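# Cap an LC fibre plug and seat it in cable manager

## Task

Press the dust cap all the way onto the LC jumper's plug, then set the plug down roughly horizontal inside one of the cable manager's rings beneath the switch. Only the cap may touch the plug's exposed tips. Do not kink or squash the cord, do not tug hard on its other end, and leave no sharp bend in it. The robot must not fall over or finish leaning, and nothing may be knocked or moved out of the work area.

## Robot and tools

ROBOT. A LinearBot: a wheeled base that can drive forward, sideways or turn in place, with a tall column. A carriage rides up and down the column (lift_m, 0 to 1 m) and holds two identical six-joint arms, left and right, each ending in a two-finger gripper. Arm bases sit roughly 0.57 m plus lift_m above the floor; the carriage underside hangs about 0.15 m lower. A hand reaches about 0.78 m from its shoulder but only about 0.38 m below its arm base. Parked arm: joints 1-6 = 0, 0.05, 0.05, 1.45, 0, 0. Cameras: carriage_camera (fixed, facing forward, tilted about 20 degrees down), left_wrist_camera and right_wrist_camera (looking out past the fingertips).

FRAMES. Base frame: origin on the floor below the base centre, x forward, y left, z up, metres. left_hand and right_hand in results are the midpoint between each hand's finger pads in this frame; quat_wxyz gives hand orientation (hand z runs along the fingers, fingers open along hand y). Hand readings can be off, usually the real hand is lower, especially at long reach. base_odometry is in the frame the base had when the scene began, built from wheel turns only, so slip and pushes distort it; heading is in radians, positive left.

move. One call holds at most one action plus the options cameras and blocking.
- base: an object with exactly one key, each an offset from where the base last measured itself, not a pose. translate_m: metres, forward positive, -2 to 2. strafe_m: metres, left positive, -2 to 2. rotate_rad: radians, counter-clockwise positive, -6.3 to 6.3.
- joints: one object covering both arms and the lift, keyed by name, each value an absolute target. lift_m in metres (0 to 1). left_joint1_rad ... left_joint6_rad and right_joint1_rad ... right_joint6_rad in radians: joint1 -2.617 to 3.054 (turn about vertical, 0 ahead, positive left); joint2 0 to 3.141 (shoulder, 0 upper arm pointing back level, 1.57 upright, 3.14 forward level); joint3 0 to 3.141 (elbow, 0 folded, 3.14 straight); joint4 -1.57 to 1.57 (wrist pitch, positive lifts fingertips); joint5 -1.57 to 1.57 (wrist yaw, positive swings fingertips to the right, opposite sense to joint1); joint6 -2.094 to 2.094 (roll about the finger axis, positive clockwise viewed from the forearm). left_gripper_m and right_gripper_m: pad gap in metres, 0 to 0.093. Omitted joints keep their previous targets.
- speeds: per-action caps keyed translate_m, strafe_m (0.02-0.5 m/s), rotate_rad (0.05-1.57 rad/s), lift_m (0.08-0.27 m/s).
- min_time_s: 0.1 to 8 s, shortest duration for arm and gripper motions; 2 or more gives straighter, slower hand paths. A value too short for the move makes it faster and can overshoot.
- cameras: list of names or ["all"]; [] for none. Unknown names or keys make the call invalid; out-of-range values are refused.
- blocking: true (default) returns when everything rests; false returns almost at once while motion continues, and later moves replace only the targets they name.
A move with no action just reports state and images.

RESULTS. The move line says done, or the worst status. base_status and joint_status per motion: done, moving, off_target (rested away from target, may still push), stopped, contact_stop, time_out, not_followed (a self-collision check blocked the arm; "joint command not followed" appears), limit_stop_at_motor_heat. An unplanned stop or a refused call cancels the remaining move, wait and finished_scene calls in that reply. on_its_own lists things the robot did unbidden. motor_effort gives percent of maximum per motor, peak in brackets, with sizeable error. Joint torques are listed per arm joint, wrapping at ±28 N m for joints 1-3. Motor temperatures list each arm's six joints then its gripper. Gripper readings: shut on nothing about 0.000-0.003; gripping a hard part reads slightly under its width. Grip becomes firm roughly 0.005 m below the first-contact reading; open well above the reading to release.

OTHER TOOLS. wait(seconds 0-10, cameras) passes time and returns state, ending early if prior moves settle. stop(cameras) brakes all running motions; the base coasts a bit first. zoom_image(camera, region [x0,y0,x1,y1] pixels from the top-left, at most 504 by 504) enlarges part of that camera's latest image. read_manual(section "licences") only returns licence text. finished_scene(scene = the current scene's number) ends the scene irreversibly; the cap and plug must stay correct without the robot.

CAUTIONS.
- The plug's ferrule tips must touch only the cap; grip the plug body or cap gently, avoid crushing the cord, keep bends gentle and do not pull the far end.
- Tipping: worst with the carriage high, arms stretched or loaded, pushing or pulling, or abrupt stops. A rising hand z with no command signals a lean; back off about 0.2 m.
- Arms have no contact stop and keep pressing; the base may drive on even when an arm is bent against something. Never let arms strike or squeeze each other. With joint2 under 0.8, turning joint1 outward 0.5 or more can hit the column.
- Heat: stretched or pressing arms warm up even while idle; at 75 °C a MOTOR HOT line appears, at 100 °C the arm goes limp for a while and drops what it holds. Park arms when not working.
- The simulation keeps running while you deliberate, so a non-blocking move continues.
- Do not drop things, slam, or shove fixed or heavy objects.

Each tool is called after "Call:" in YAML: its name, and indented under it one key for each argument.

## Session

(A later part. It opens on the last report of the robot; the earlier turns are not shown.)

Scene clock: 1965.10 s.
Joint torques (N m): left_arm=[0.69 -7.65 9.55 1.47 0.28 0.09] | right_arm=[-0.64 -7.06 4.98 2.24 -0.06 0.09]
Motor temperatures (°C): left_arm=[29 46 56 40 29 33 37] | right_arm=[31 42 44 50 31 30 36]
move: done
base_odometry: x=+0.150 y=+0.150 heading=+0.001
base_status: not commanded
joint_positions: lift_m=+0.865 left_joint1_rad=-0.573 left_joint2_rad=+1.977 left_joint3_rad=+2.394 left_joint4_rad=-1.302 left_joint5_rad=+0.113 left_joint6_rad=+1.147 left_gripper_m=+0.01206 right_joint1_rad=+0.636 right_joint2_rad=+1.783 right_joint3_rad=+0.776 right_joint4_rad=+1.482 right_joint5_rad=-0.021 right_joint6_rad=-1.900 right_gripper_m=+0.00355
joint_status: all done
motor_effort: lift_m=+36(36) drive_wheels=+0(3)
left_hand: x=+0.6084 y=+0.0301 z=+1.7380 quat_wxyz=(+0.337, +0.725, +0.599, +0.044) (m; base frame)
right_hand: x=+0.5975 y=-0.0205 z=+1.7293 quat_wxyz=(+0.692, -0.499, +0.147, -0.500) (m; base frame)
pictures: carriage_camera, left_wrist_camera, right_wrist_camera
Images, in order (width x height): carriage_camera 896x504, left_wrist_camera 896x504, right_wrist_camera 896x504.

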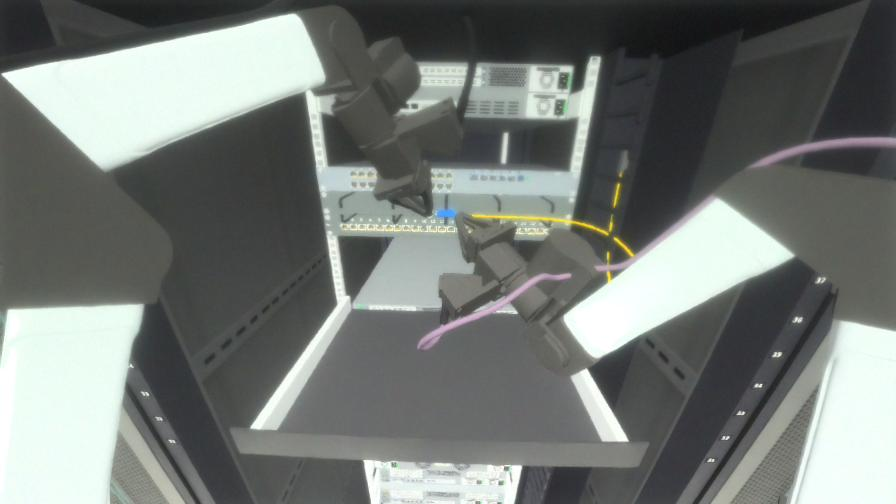

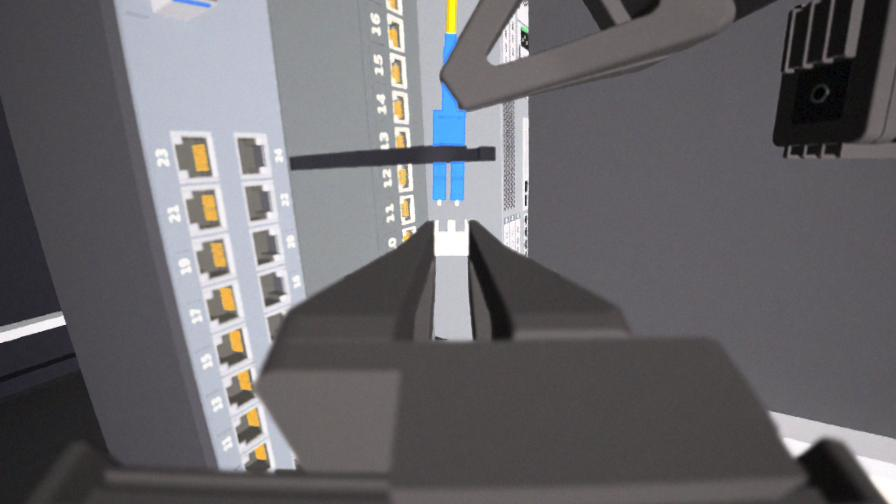

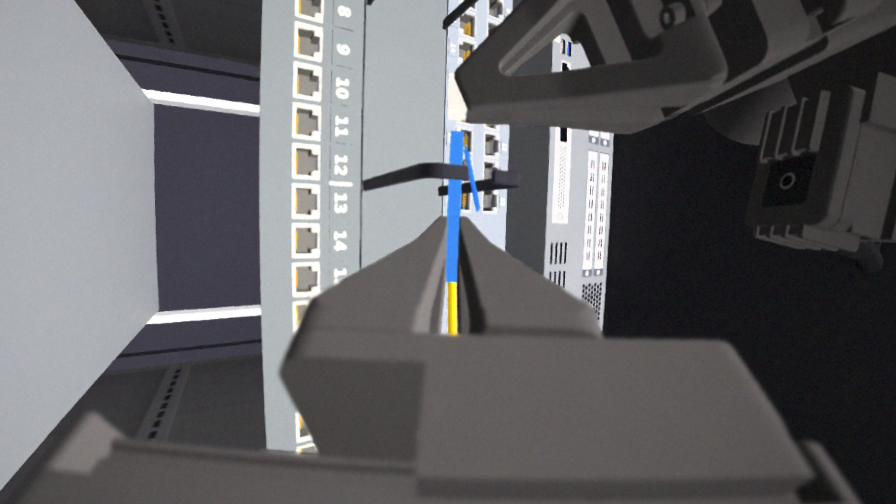

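Call:
move:
  joints: {"left_joint1_rad": -0.5635, "left_joint2_rad": 1.995, "left_joint3_rad": 2.434}
  min_time_s: 1
  cameras: ["left_wrist_camera", "right_wrist_camera"]

Call:
zoom_image:
  camera: "left_wrist_camera"
  region: [420, 180, 480, 240]

Call:
zoom_image:
  camera: "right_wrist_camera"
  region: [430, 60, 500, 150]

Scene clock: 1994.87 s.
Joint torques (N m): left_arm=[0.8 -7.43 10.09 1.47 0.28 0.09] | right_arm=[-0.65 -7.09 4.97 2.24 -0.07 0.1]
Motor temperatures (°C): left_arm=[29 48 56 40 29 33 37] | right_arm=[31 42 43 50 31 30 36]
move: done
base_odometry: x=+0.150 y=+0.150 heading=+0.001
base_status: not commanded
joint_positions: lift_m=+0.865 left_joint1_rad=-0.573 left_joint2_rad=+1.977 left_joint3_rad=+2.394 left_joint4_rad=-1.302 left_joint5_rad=+0.113 left_joint6_rad=+1.147 left_gripper_m=+0.01206 right_joint1_rad=+0.636 right_joint2_rad=+1.783 right_joint3_rad=+0.776 right_joint4_rad=+1.482 right_joint5_rad=-0.021 right_joint6_rad=-1.900 right_gripper_m=+0.00355
joint_status: all done
motor_effort: lift_m=+36(36) drive_wheels=-1(5)
left_hand: x=+0.6084 y=+0.0301 z=+1.7380 quat_wxyz=(+0.337, +0.725, +0.599, +0.044) (m; base frame)
right_hand: x=+0.5975 y=-0.0205 z=+1.7293 quat_wxyz=(+0.692, -0.499, +0.147, -0.500) (m; base frame)
pictures: left_wrist_camera, right_wrist_camera
Images, in order (width x height): left_wrist_camera 896x504, right_wrist_camera 896x504.

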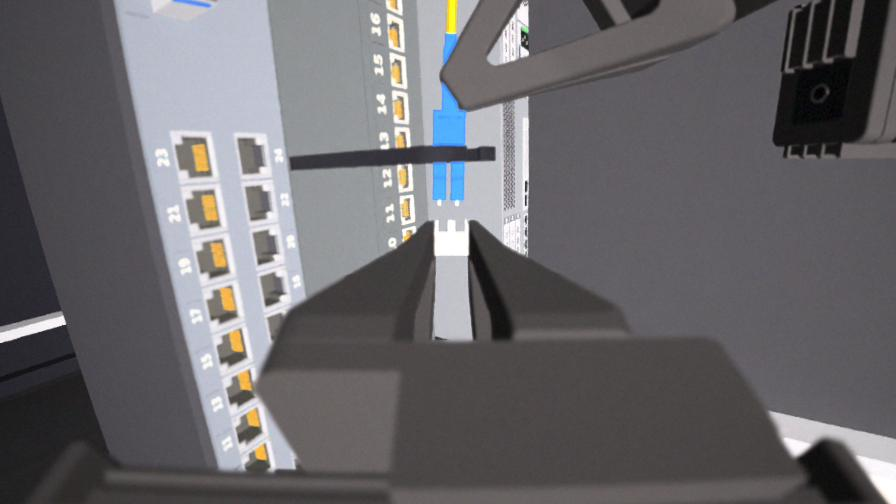

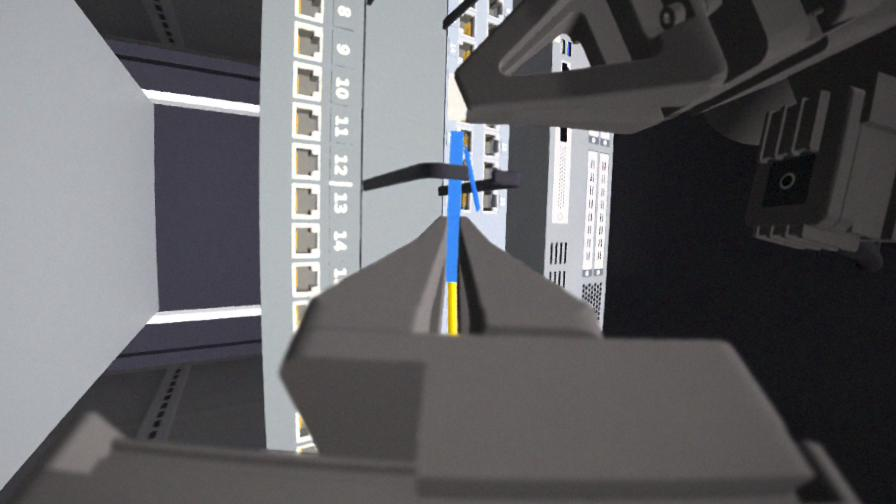

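Scaled by 8.400 from the camera's 896x504 image, which has a finer 1280x720 frame.

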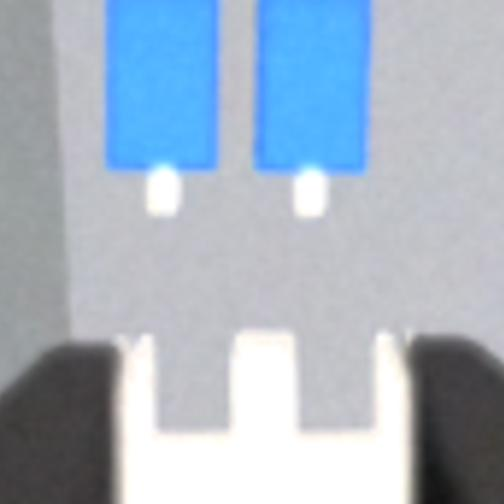

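Scaled by 5.600 from the camera's 896x504 image, which has a finer 1280x720 frame.

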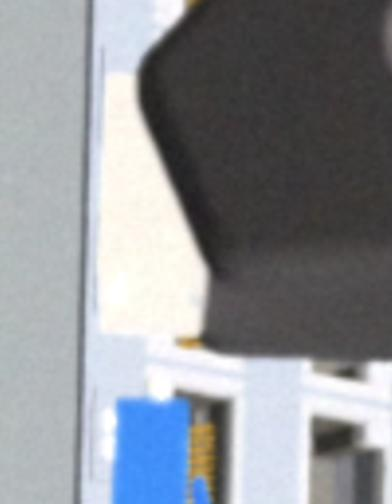

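Call:
move:
  joints: {"left_joint1_rad": -0.584, "left_joint2_rad": 2.002, "left_joint3_rad": 2.442}
  min_time_s: 1
  cameras: ["left_wrist_camera", "right_wrist_camera"]

Call:
zoom_image:
  camera: "left_wrist_camera"
  region: [420, 180, 480, 240]

Call:
zoom_image:
  camera: "right_wrist_camera"
  region: [430, 60, 500, 150]

Scene clock: 2007.80 s.
Joint torques (N m): left_arm=[-0.57 -7.62 9.55 1.48 0.27 0.09] | right_arm=[-0.62 -7.09 4.97 2.24 -0.06 0.09]
Motor temperatures (°C): left_arm=[29 48 57 40 29 33 37] | right_arm=[31 42 43 50 31 30 36]
move: done
base_odometry: x=+0.150 y=+0.150 heading=+0.001
base_status: not commanded
joint_positions: lift_m=+0.865 left_joint1_rad=-0.577 left_joint2_rad=+1.986 left_joint3_rad=+2.409 left_joint4_rad=-1.303 left_joint5_rad=+0.113 left_joint6_rad=+1.147 left_gripper_m=+0.01206 right_joint1_rad=+0.636 right_joint2_rad=+1.783 right_joint3_rad=+0.776 right_joint4_rad=+1.482 right_joint5_rad=-0.021 right_joint6_rad=-1.900 right_gripper_m=+0.00355
joint_status: all done
motor_effort: lift_m=+36(36) drive_wheels=+0(4)
left_hand: x=+0.6092 y=+0.0274 z=+1.7388 quat_wxyz=(+0.339, +0.726, +0.597, +0.044) (m; base frame)
right_hand: x=+0.5975 y=-0.0205 z=+1.7293 quat_wxyz=(+0.692, -0.499, +0.147, -0.500) (m; base frame)
pictures: left_wrist_camera, right_wrist_camera
Images, in order (width x height): left_wrist_camera 896x504, right_wrist_camera 896x504.

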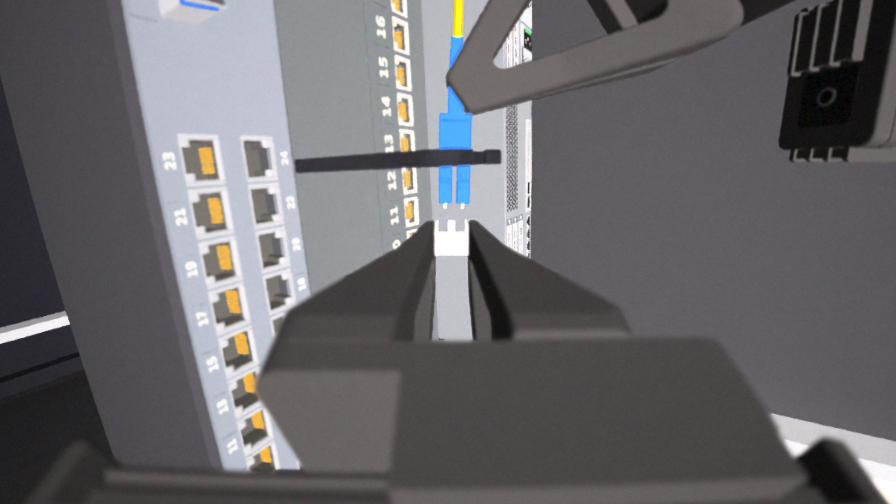

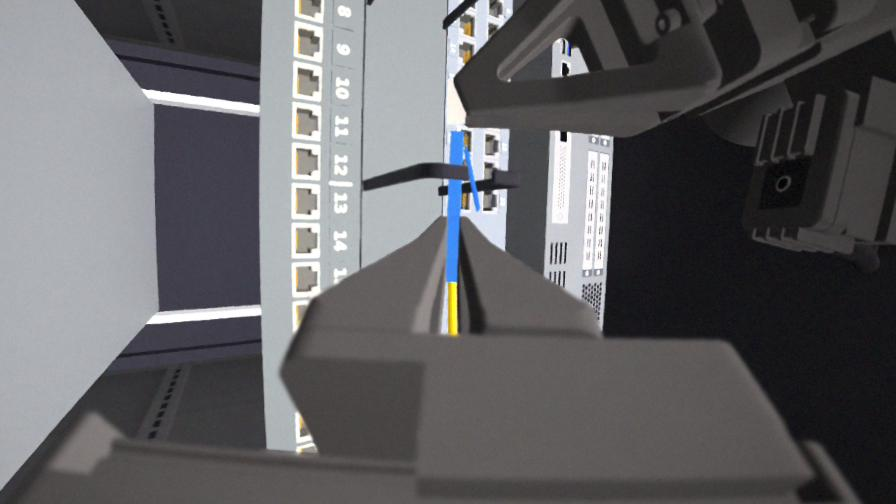

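Scaled by 8.400 from the camera's 896x504 image, which has a finer 1280x720 frame.

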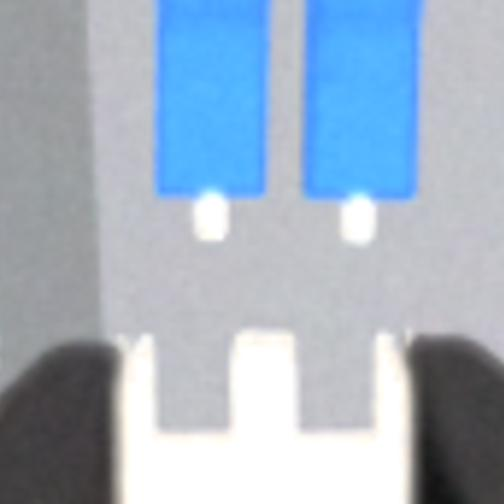

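Scaled by 5.600 from the camera's 896x504 image, which has a finer 1280x720 frame.

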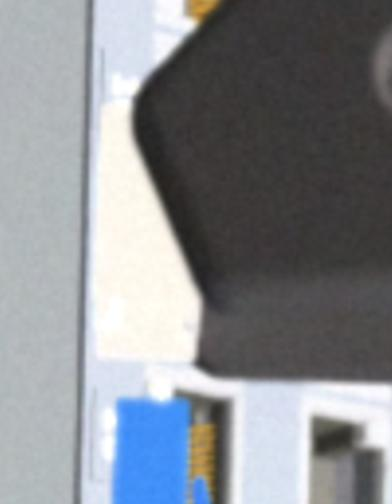

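Call:
move:
  joints: {"left_joint1_rad": -0.5885}
  min_time_s: 1
  cameras: ["left_wrist_camera", "right_wrist_camera"]

Call:
zoom_image:
  camera: "left_wrist_camera"
  region: [420, 180, 480, 240]

Call:
zoom_image:
  camera: "right_wrist_camera"
  region: [430, 60, 500, 150]

Scene clock: 2035.10 s.
Joint torques (N m): left_arm=[-0.57 -7.62 9.57 1.48 0.28 0.08] | right_arm=[-0.62 -7.09 4.96 2.24 -0.07 0.09]
Motor temperatures (°C): left_arm=[29 46 61 40 29 33 37] | right_arm=[31 42 43 50 31 30 36]
move: done
base_odometry: x=+0.150 y=+0.150 heading=+0.001
base_status: not commanded
joint_positions: lift_m=+0.865 left_joint1_rad=-0.581 left_joint2_rad=+1.986 left_joint3_rad=+2.409 left_joint4_rad=-1.303 left_joint5_rad=+0.113 left_joint6_rad=+1.147 left_gripper_m=+0.01206 right_joint1_rad=+0.636 right_joint2_rad=+1.783 right_joint3_rad=+0.776 right_joint4_rad=+1.482 right_joint5_rad=-0.021 right_joint6_rad=-1.900 right_gripper_m=+0.00355
joint_status: all done
motor_effort: lift_m=+36(36) drive_wheels=+0(7)
left_hand: x=+0.6080 y=+0.0258 z=+1.7388 quat_wxyz=(+0.339, +0.727, +0.596, +0.044) (m; base frame)
right_hand: x=+0.5975 y=-0.0205 z=+1.7293 quat_wxyz=(+0.692, -0.499, +0.147, -0.500) (m; base frame)
pictures: left_wrist_camera, right_wrist_camera
Images, in order (width x height): left_wrist_camera 896x504, right_wrist_camera 896x504.

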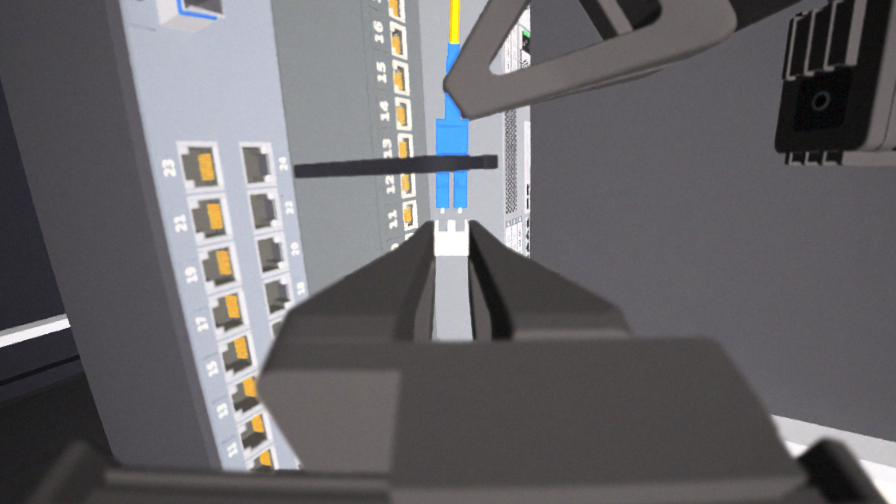

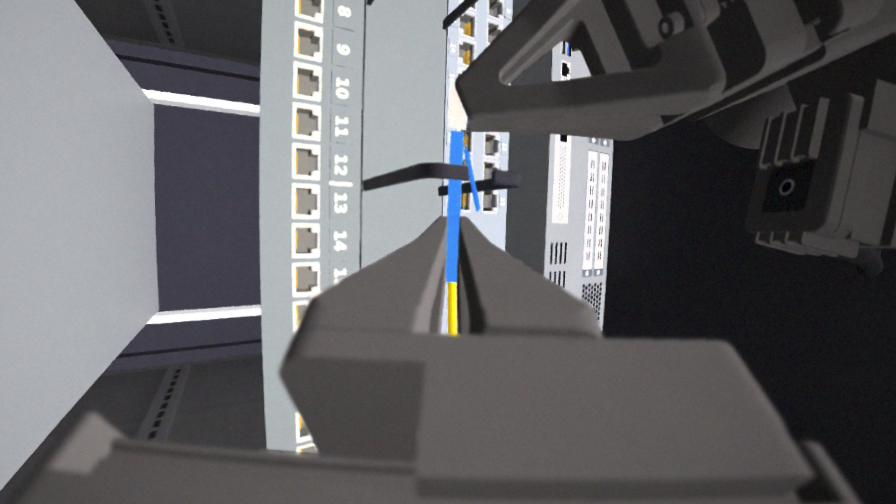

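Scaled by 8.400 from the camera's 896x504 image, which has a finer 1280x720 frame.

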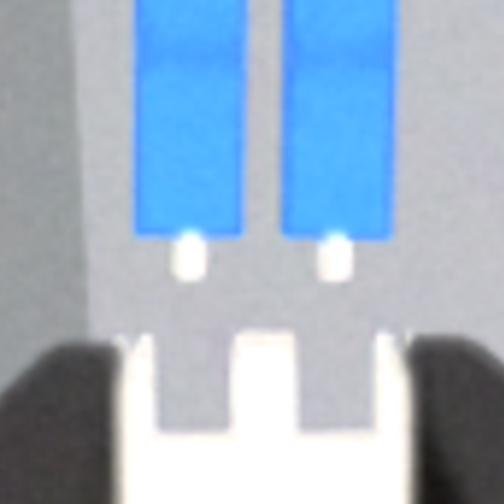

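Scaled by 5.600 from the camera's 896x504 image, which has a finer 1280x720 frame.

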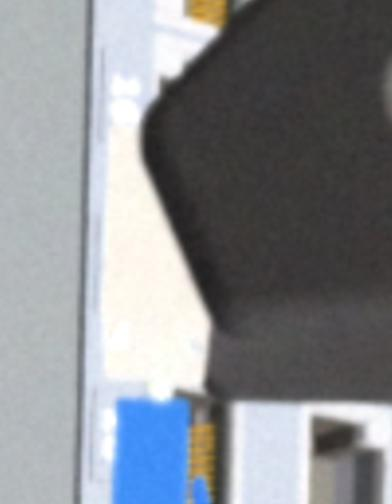

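Call:
move:
  joints: {"left_joint1_rad": -0.594, "left_joint2_rad": 2.009, "left_joint3_rad": 2.451}
  min_time_s: 1
  cameras: ["left_wrist_camera", "right_wrist_camera"]

Call:
zoom_image:
  camera: "left_wrist_camera"
  region: [420, 180, 480, 240]

Call:
zoom_image:
  camera: "right_wrist_camera"
  region: [430, 60, 500, 150]

Scene clock: 2047.97 s.
Joint torques (N m): left_arm=[-0.62 -7.66 9.54 1.49 0.28 0.09] | right_arm=[-0.65 -7.09 4.98 2.24 -0.07 0.09]
Motor temperatures (°C): left_arm=[29 46 61 40 29 33 37] | right_arm=[31 42 43 50 31 30 36]
move: done
base_odometry: x=+0.150 y=+0.150 heading=+0.001
base_status: not commanded
joint_positions: lift_m=+0.865 left_joint1_rad=-0.586 left_joint2_rad=+1.993 left_joint3_rad=+2.417 left_joint4_rad=-1.304 left_joint5_rad=+0.113 left_joint6_rad=+1.147 left_gripper_m=+0.01206 right_joint1_rad=+0.636 right_joint2_rad=+1.783 right_joint3_rad=+0.776 right_joint4_rad=+1.482 right_joint5_rad=-0.021 right_joint6_rad=-1.900 right_gripper_m=+0.00355
joint_status: all done
motor_effort: lift_m=+36(36) drive_wheels=+3(4)
left_hand: x=+0.6080 y=+0.0229 z=+1.7385 quat_wxyz=(+0.340, +0.728, +0.594, +0.043) (m; base frame)
right_hand: x=+0.5975 y=-0.0205 z=+1.7293 quat_wxyz=(+0.692, -0.499, +0.147, -0.500) (m; base frame)
pictures: left_wrist_camera, right_wrist_camera
Images, in order (width x height): left_wrist_camera 896x504, right_wrist_camera 896x504.

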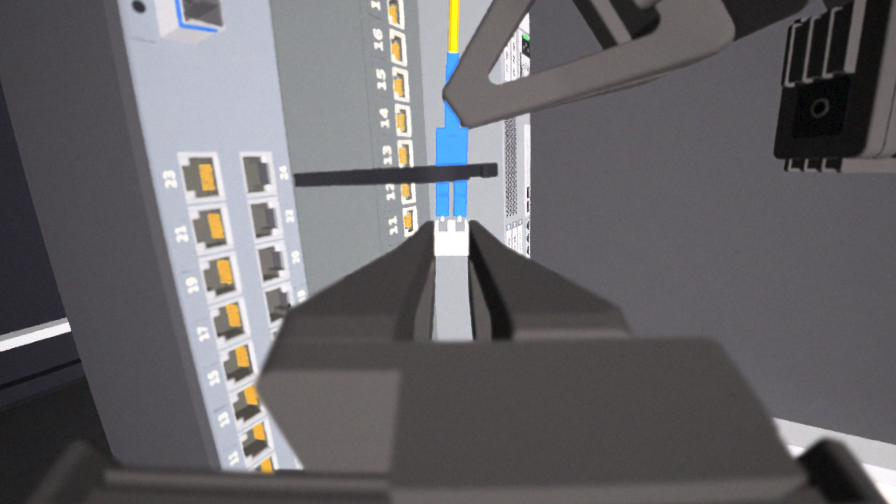

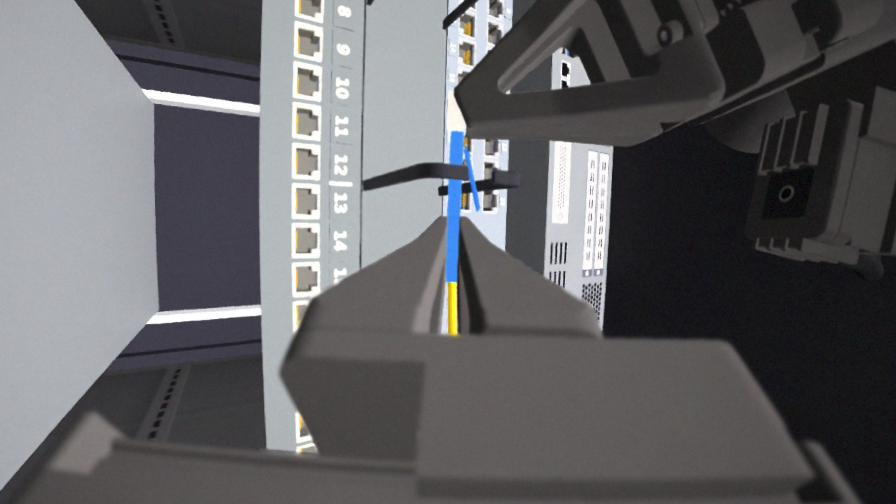

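Scaled by 8.400 from the camera's 896x504 image, which has a finer 1280x720 frame.

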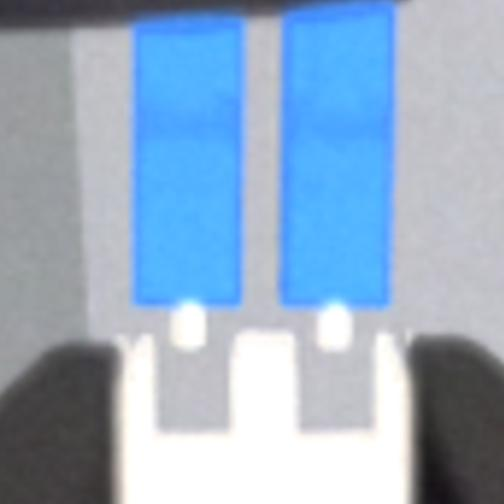

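Scaled by 5.600 from the camera's 896x504 image, which has a finer 1280x720 frame.

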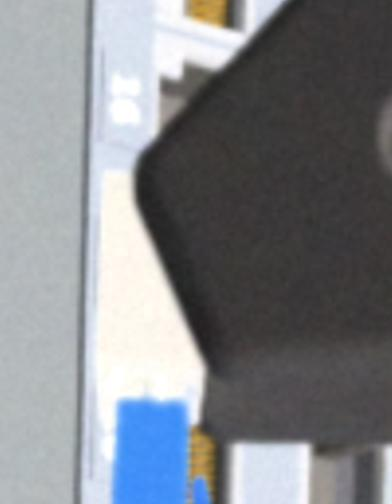

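Call:
move:
  joints: {"left_joint1_rad": -0.600, "left_joint2_rad": 2.016, "left_joint3_rad": 2.460}
  min_time_s: 1
  cameras: ["left_wrist_camera", "right_wrist_camera"]

Call:
zoom_image:
  camera: "left_wrist_camera"
  region: [420, 180, 480, 240]

Call:
zoom_image:
  camera: "right_wrist_camera"
  region: [430, 60, 500, 150]

Scene clock: 2058.03 s.
Joint torques (N m): left_arm=[-0.68 -7.69 9.51 1.5 0.27 0.08] | right_arm=[-0.65 -7.1 4.96 2.24 -0.06 0.09]
Motor temperatures (°C): left_arm=[29 47 60 40 29 33 37] | right_arm=[31 42 43 50 31 30 36]
move: done
base_odometry: x=+0.150 y=+0.150 heading=+0.001
base_status: not commanded
joint_positions: lift_m=+0.865 left_joint1_rad=-0.591 left_joint2_rad=+2.000 left_joint3_rad=+2.427 left_joint4_rad=-1.304 left_joint5_rad=+0.113 left_joint6_rad=+1.147 left_gripper_m=+0.01206 right_joint1_rad=+0.636 right_joint2_rad=+1.783 right_joint3_rad=+0.776 right_joint4_rad=+1.483 right_joint5_rad=-0.021 right_joint6_rad=-1.900 right_gripper_m=+0.00355
joint_status: all done
motor_effort: lift_m=+36(36) drive_wheels=+2(4)
left_hand: x=+0.6076 y=+0.0198 z=+1.7387 quat_wxyz=(+0.341, +0.730, +0.591, +0.042) (m; base frame)
right_hand: x=+0.5975 y=-0.0205 z=+1.7294 quat_wxyz=(+0.692, -0.499, +0.147, -0.500) (m; base frame)
pictures: left_wrist_camera, right_wrist_camera
Images, in order (width x height): left_wrist_camera 896x504, right_wrist_camera 896x504.

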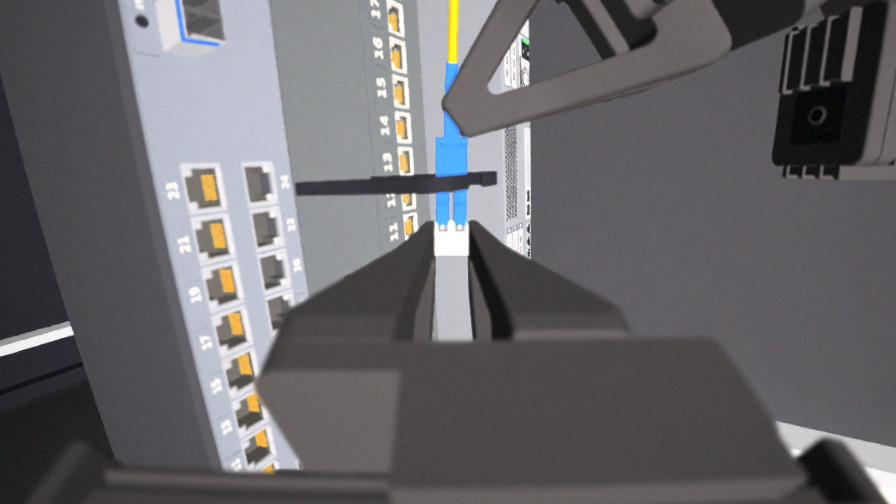

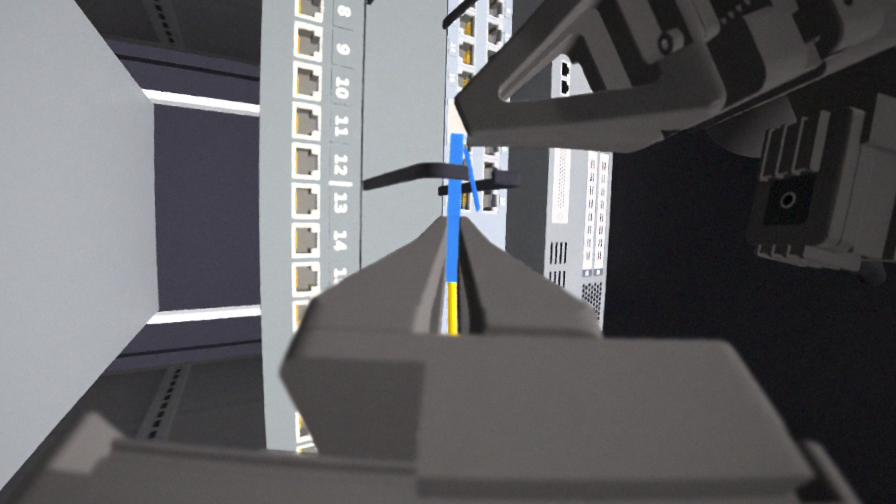

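Scaled by 8.400 from the camera's 896x504 image, which has a finer 1280x720 frame.

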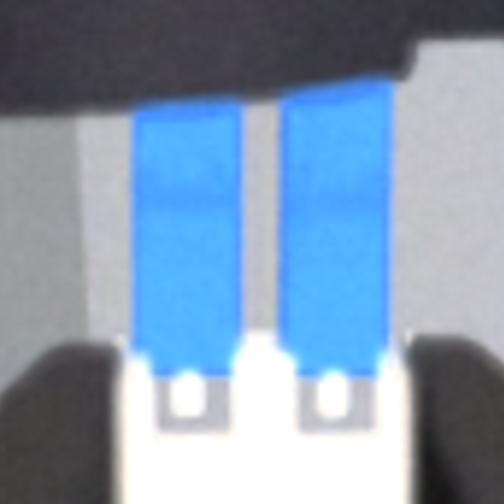

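Scaled by 5.600 from the camera's 896x504 image, which has a finer 1280x720 frame.

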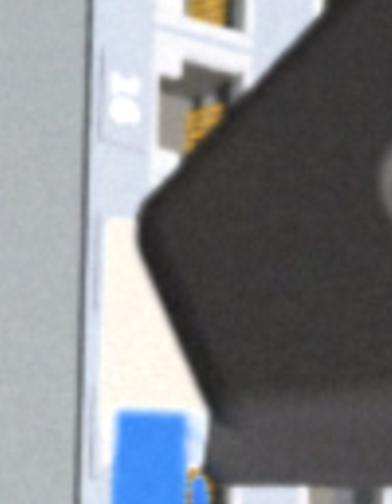

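Call:
move:
  joints: {"left_joint1_rad": -0.606, "left_joint2_rad": 2.024, "left_joint3_rad": 2.470}
  min_time_s: 1
  cameras: ["left_wrist_camera", "right_wrist_camera"]

Call:
zoom_image:
  camera: "left_wrist_camera"
  region: [420, 180, 480, 240]

Call:
zoom_image:
  camera: "right_wrist_camera"
  region: [430, 60, 500, 150]

Scene clock: 2069.47 s.
Joint torques (N m): left_arm=[-0.76 -7.69 9.46 1.51 0.28 0.08] | right_arm=[-0.64 -7.09 4.96 2.22 -0.06 0.09]
Motor temperatures (°C): left_arm=[29 48 60 41 29 33 37] | right_arm=[31 42 43 50 31 30 36]
move: done
base_odometry: x=+0.150 y=+0.150 heading=+0.001
base_status: not commanded
joint_positions: lift_m=+0.865 left_joint1_rad=-0.596 left_joint2_rad=+2.007 left_joint3_rad=+2.437 left_joint4_rad=-1.305 left_joint5_rad=+0.113 left_joint6_rad=+1.147 left_gripper_m=+0.01206 right_joint1_rad=+0.636 right_joint2_rad=+1.783 right_joint3_rad=+0.776 right_joint4_rad=+1.484 right_joint5_rad=-0.021 right_joint6_rad=-1.900 right_gripper_m=+0.00355
joint_status: all done
motor_effort: lift_m=+36(36) drive_wheels=+1(5)
left_hand: x=+0.6078 y=+0.0170 z=+1.7388 quat_wxyz=(+0.342, +0.731, +0.589, +0.042) (m; base frame)
right_hand: x=+0.5973 y=-0.0205 z=+1.7296 quat_wxyz=(+0.692, -0.499, +0.147, -0.500) (m; base frame)
pictures: left_wrist_camera, right_wrist_camera
Images, in order (width x height): left_wrist_camera 896x504, right_wrist_camera 896x504.

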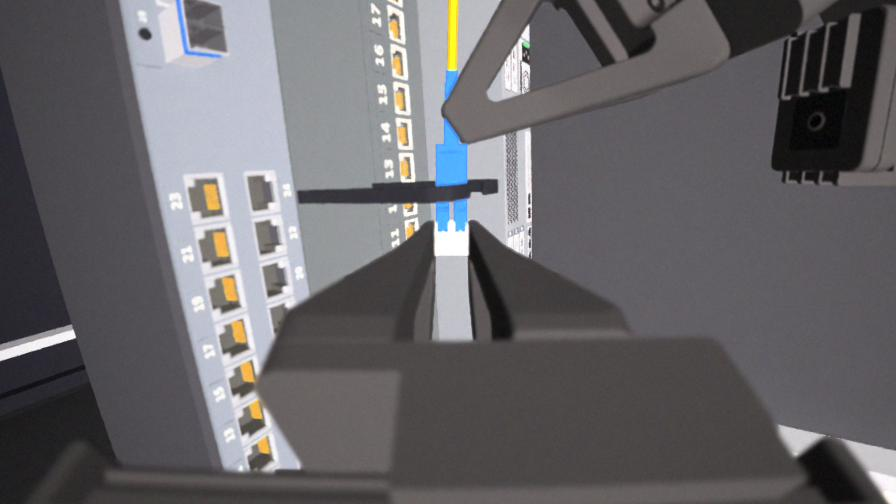

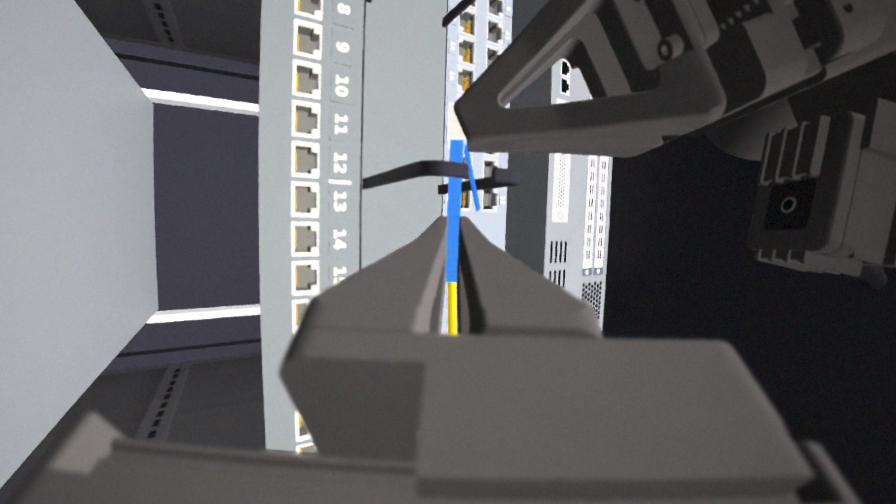

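Scaled by 8.400 from the camera's 896x504 image, which has a finer 1280x720 frame.

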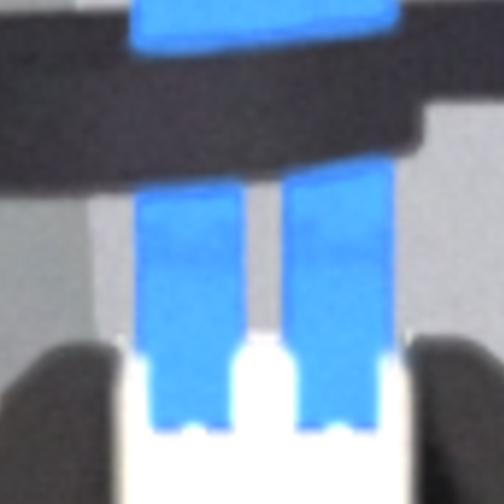

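Scaled by 5.600 from the camera's 896x504 image, which has a finer 1280x720 frame.

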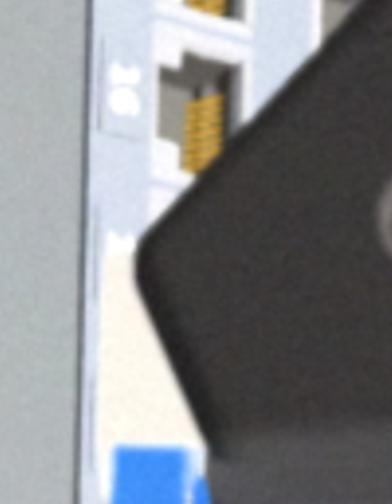

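Call:
move:
  joints: {"left_joint1_rad": -0.613, "left_joint2_rad": 2.032, "left_joint3_rad": 2.480}
  min_time_s: 1
  cameras: ["left_wrist_camera", "right_wrist_camera"]

Call:
zoom_image:
  camera: "left_wrist_camera"
  region: [420, 180, 480, 240]

Call:
zoom_image:
  camera: "right_wrist_camera"
  region: [430, 60, 500, 150]

Scene clock: 2079.40 s.
Joint torques (N m): left_arm=[-1.06 -7.71 9.4 1.52 0.28 0.08] | right_arm=[-0.59 -7.08 4.97 2.2 -0.06 0.09]
Motor temperatures (°C): left_arm=[29 48 61 41 29 33 37] | right_arm=[31 42 43 50 31 30 36]
move: done
base_odometry: x=+0.150 y=+0.150 heading=+0.001
base_status: not commanded
joint_positions: lift_m=+0.865 left_joint1_rad=-0.599 left_joint2_rad=+2.015 left_joint3_rad=+2.447 left_joint4_rad=-1.305 left_joint5_rad=+0.113 left_joint6_rad=+1.147 left_gripper_m=+0.01206 right_joint1_rad=+0.635 right_joint2_rad=+1.783 right_joint3_rad=+0.776 right_joint4_rad=+1.485 right_joint5_rad=-0.021 right_joint6_rad=-1.900 right_gripper_m=+0.00355
joint_status: all done
motor_effort: lift_m=+36(36) drive_wheels=+1(5)
left_hand: x=+0.6084 y=+0.0148 z=+1.7391 quat_wxyz=(+0.343, +0.731, +0.588, +0.042) (m; base frame)
right_hand: x=+0.5974 y=-0.0210 z=+1.7300 quat_wxyz=(+0.693, -0.498, +0.147, -0.501) (m; base frame)
pictures: left_wrist_camera, right_wrist_camera
Images, in order (width x height): left_wrist_camera 896x504, right_wrist_camera 896x504.

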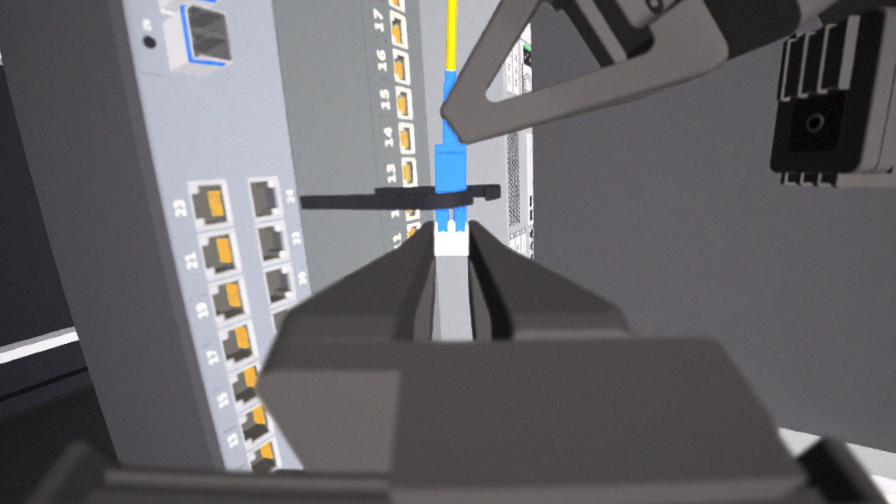

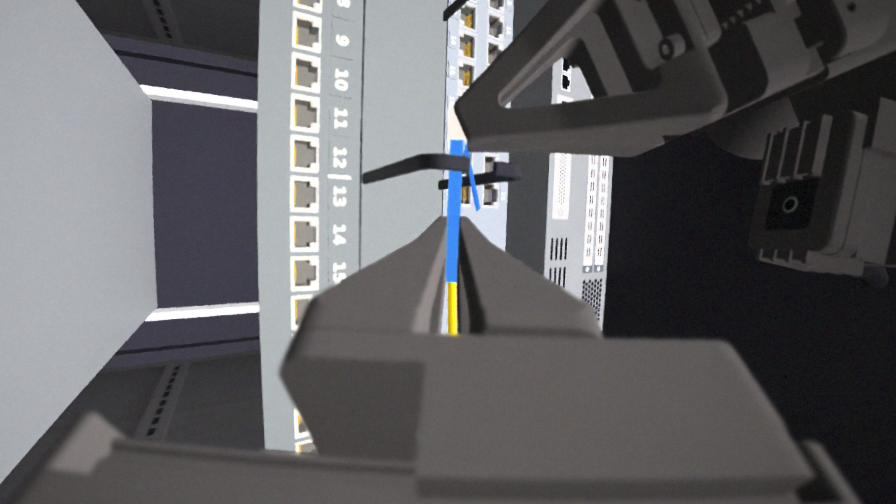

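Scaled by 8.400 from the camera's 896x504 image, which has a finer 1280x720 frame.

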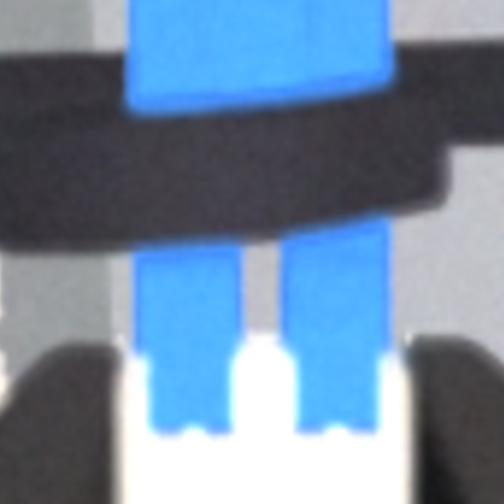

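Scaled by 5.600 from the camera's 896x504 image, which has a finer 1280x720 frame.

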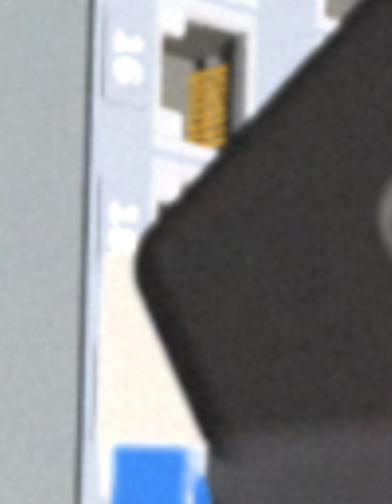

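Call:
move:
  joints: {"left_joint1_rad": -0.623, "left_joint2_rad": 2.036, "left_joint3_rad": 2.486}
  min_time_s: 1
  cameras: ["left_wrist_camera", "right_wrist_camera"]

Call:
zoom_image:
  camera: "left_wrist_camera"
  region: [420, 180, 480, 240]

Call:
zoom_image:
  camera: "right_wrist_camera"
  region: [430, 60, 500, 150]

Scene clock: 2094.43 s.
Joint torques (N m): left_arm=[-1.55 -7.66 9.33 1.52 0.3 0.08] | right_arm=[-0.36 -7.06 4.97 2.14 -0.07 0.09]
Motor temperatures (°C): left_arm=[29 47 61 41 29 33 37] | right_arm=[31 42 43 50 31 30 36]
move: done
base_odometry: x=+0.150 y=+0.150 heading=+0.001
base_status: not commanded
joint_positions: lift_m=+0.865 left_joint1_rad=-0.603 left_joint2_rad=+2.018 left_joint3_rad=+2.455 left_joint4_rad=-1.305 left_joint5_rad=+0.110 left_joint6_rad=+1.147 left_gripper_m=+0.01206 right_joint1_rad=+0.632 right_joint2_rad=+1.783 right_joint3_rad=+0.776 right_joint4_rad=+1.490 right_joint5_rad=-0.021 right_joint6_rad=-1.899 right_gripper_m=+0.00355
joint_status: all done
motor_effort: lift_m=+36(36) drive_wheels=+2(7)
left_hand: x=+0.6082 y=+0.0129 z=+1.7400 quat_wxyz=(+0.345, +0.732, +0.586, +0.042) (m; base frame)
right_hand: x=+0.5976 y=-0.0221 z=+1.7310 quat_wxyz=(+0.693, -0.496, +0.147, -0.502) (m; base frame)
pictures: left_wrist_camera, right_wrist_camera
Images, in order (width x height): left_wrist_camera 896x504, right_wrist_camera 896x504.

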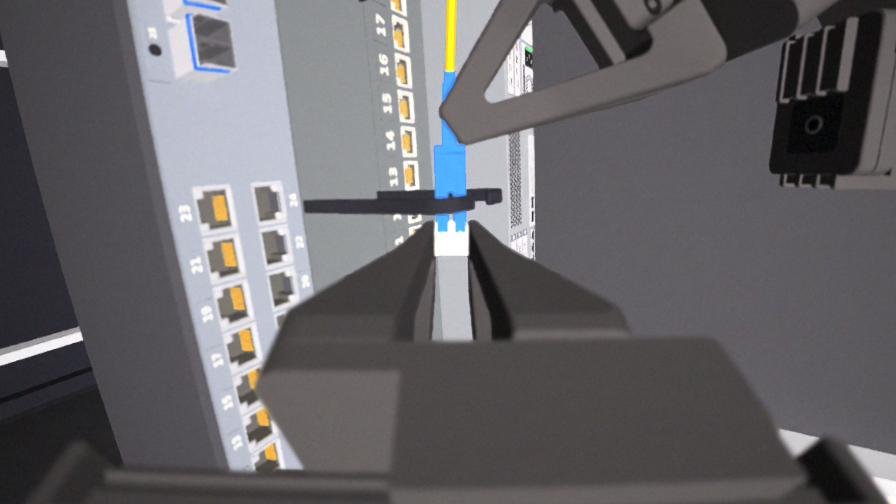

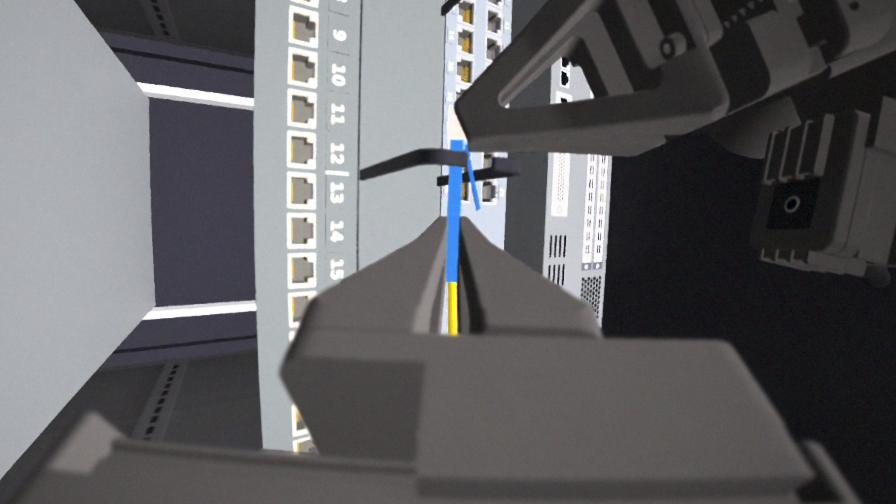

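Scaled by 8.400 from the camera's 896x504 image, which has a finer 1280x720 frame.

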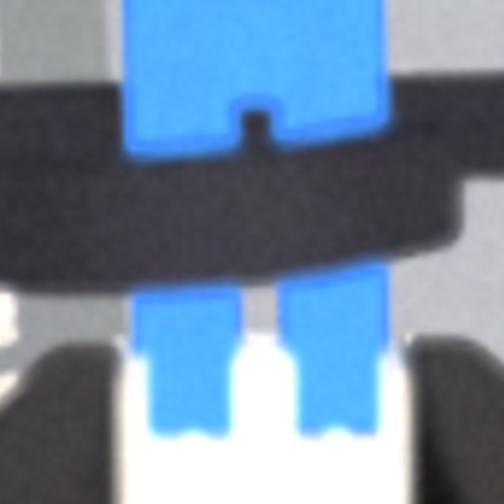

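Scaled by 5.600 from the camera's 896x504 image, which has a finer 1280x720 frame.

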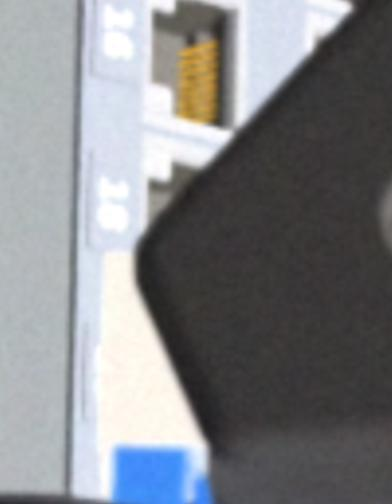

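Call:
move:
  cameras: ["all"]

Scene clock: 2123.97 s.
Joint torques (N m): left_arm=[-1.55 -7.66 9.32 1.51 0.28 0.08] | right_arm=[-0.34 -7.09 4.96 2.14 -0.06 0.08]
Motor temperatures (°C): left_arm=[29 48 60 41 29 33 37] | right_arm=[31 42 43 50 31 30 36]
base_odometry: x=+0.150 y=+0.150 heading=+0.001
base_status: not commanded
joint_positions: lift_m=+0.865 left_joint1_rad=-0.603 left_joint2_rad=+2.018 left_joint3_rad=+2.455 left_joint4_rad=-1.305 left_joint5_rad=+0.110 left_joint6_rad=+1.147 left_gripper_m=+0.01206 right_joint1_rad=+0.632 right_joint2_rad=+1.783 right_joint3_rad=+0.776 right_joint4_rad=+1.490 right_joint5_rad=-0.021 right_joint6_rad=-1.899 right_gripper_m=+0.00355
joint_status: all done
motor_effort: lift_m=+36(36) drive_wheels=+0(7)
left_hand: x=+0.6082 y=+0.0129 z=+1.7400 quat_wxyz=(+0.345, +0.732, +0.586, +0.042) (m; base frame)
right_hand: x=+0.5976 y=-0.0221 z=+1.7310 quat_wxyz=(+0.693, -0.496, +0.147, -0.502) (m; base frame)
pictures: carriage_camera, left_wrist_camera, right_wrist_camera
Images, in order (width x height): carriage_camera 896x504, left_wrist_camera 896x504, right_wrist_camera 896x504.

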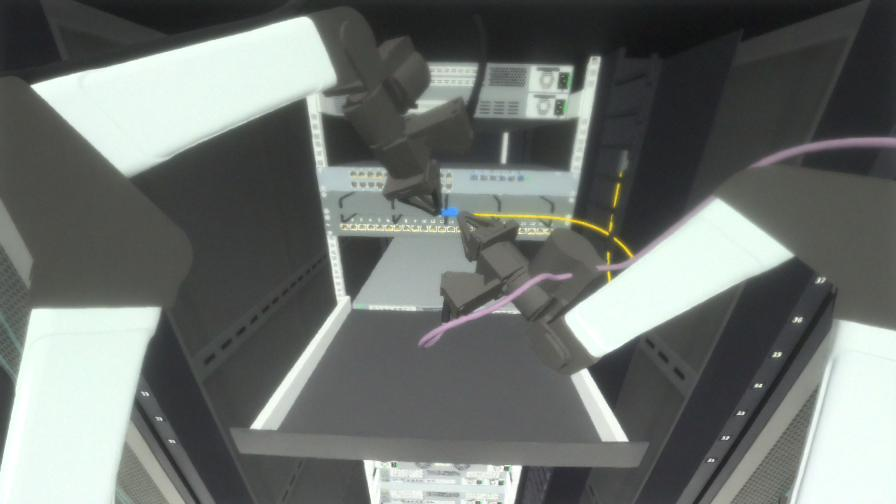

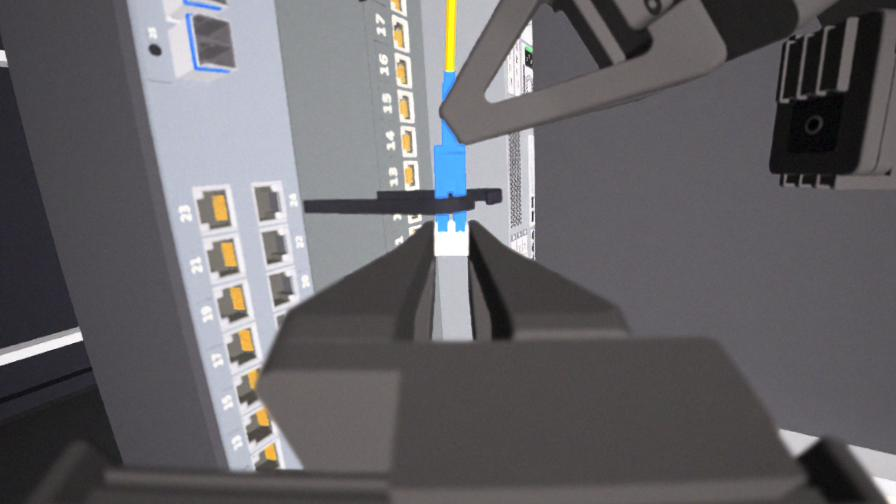

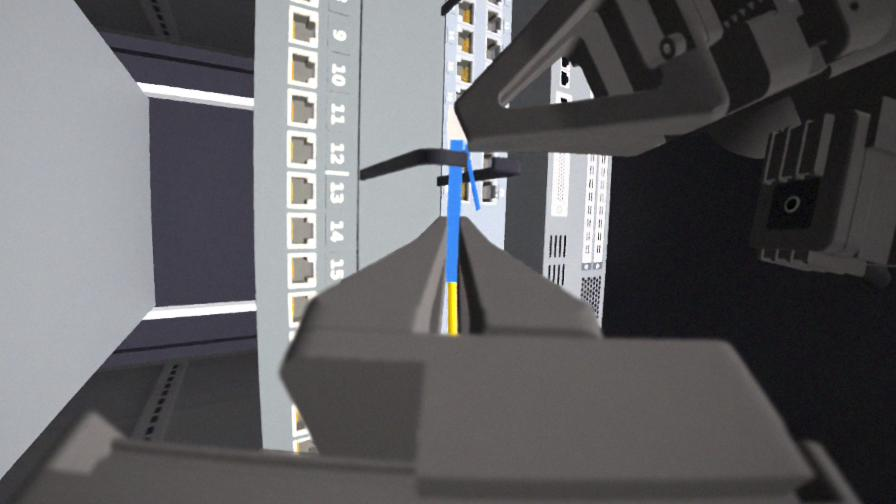

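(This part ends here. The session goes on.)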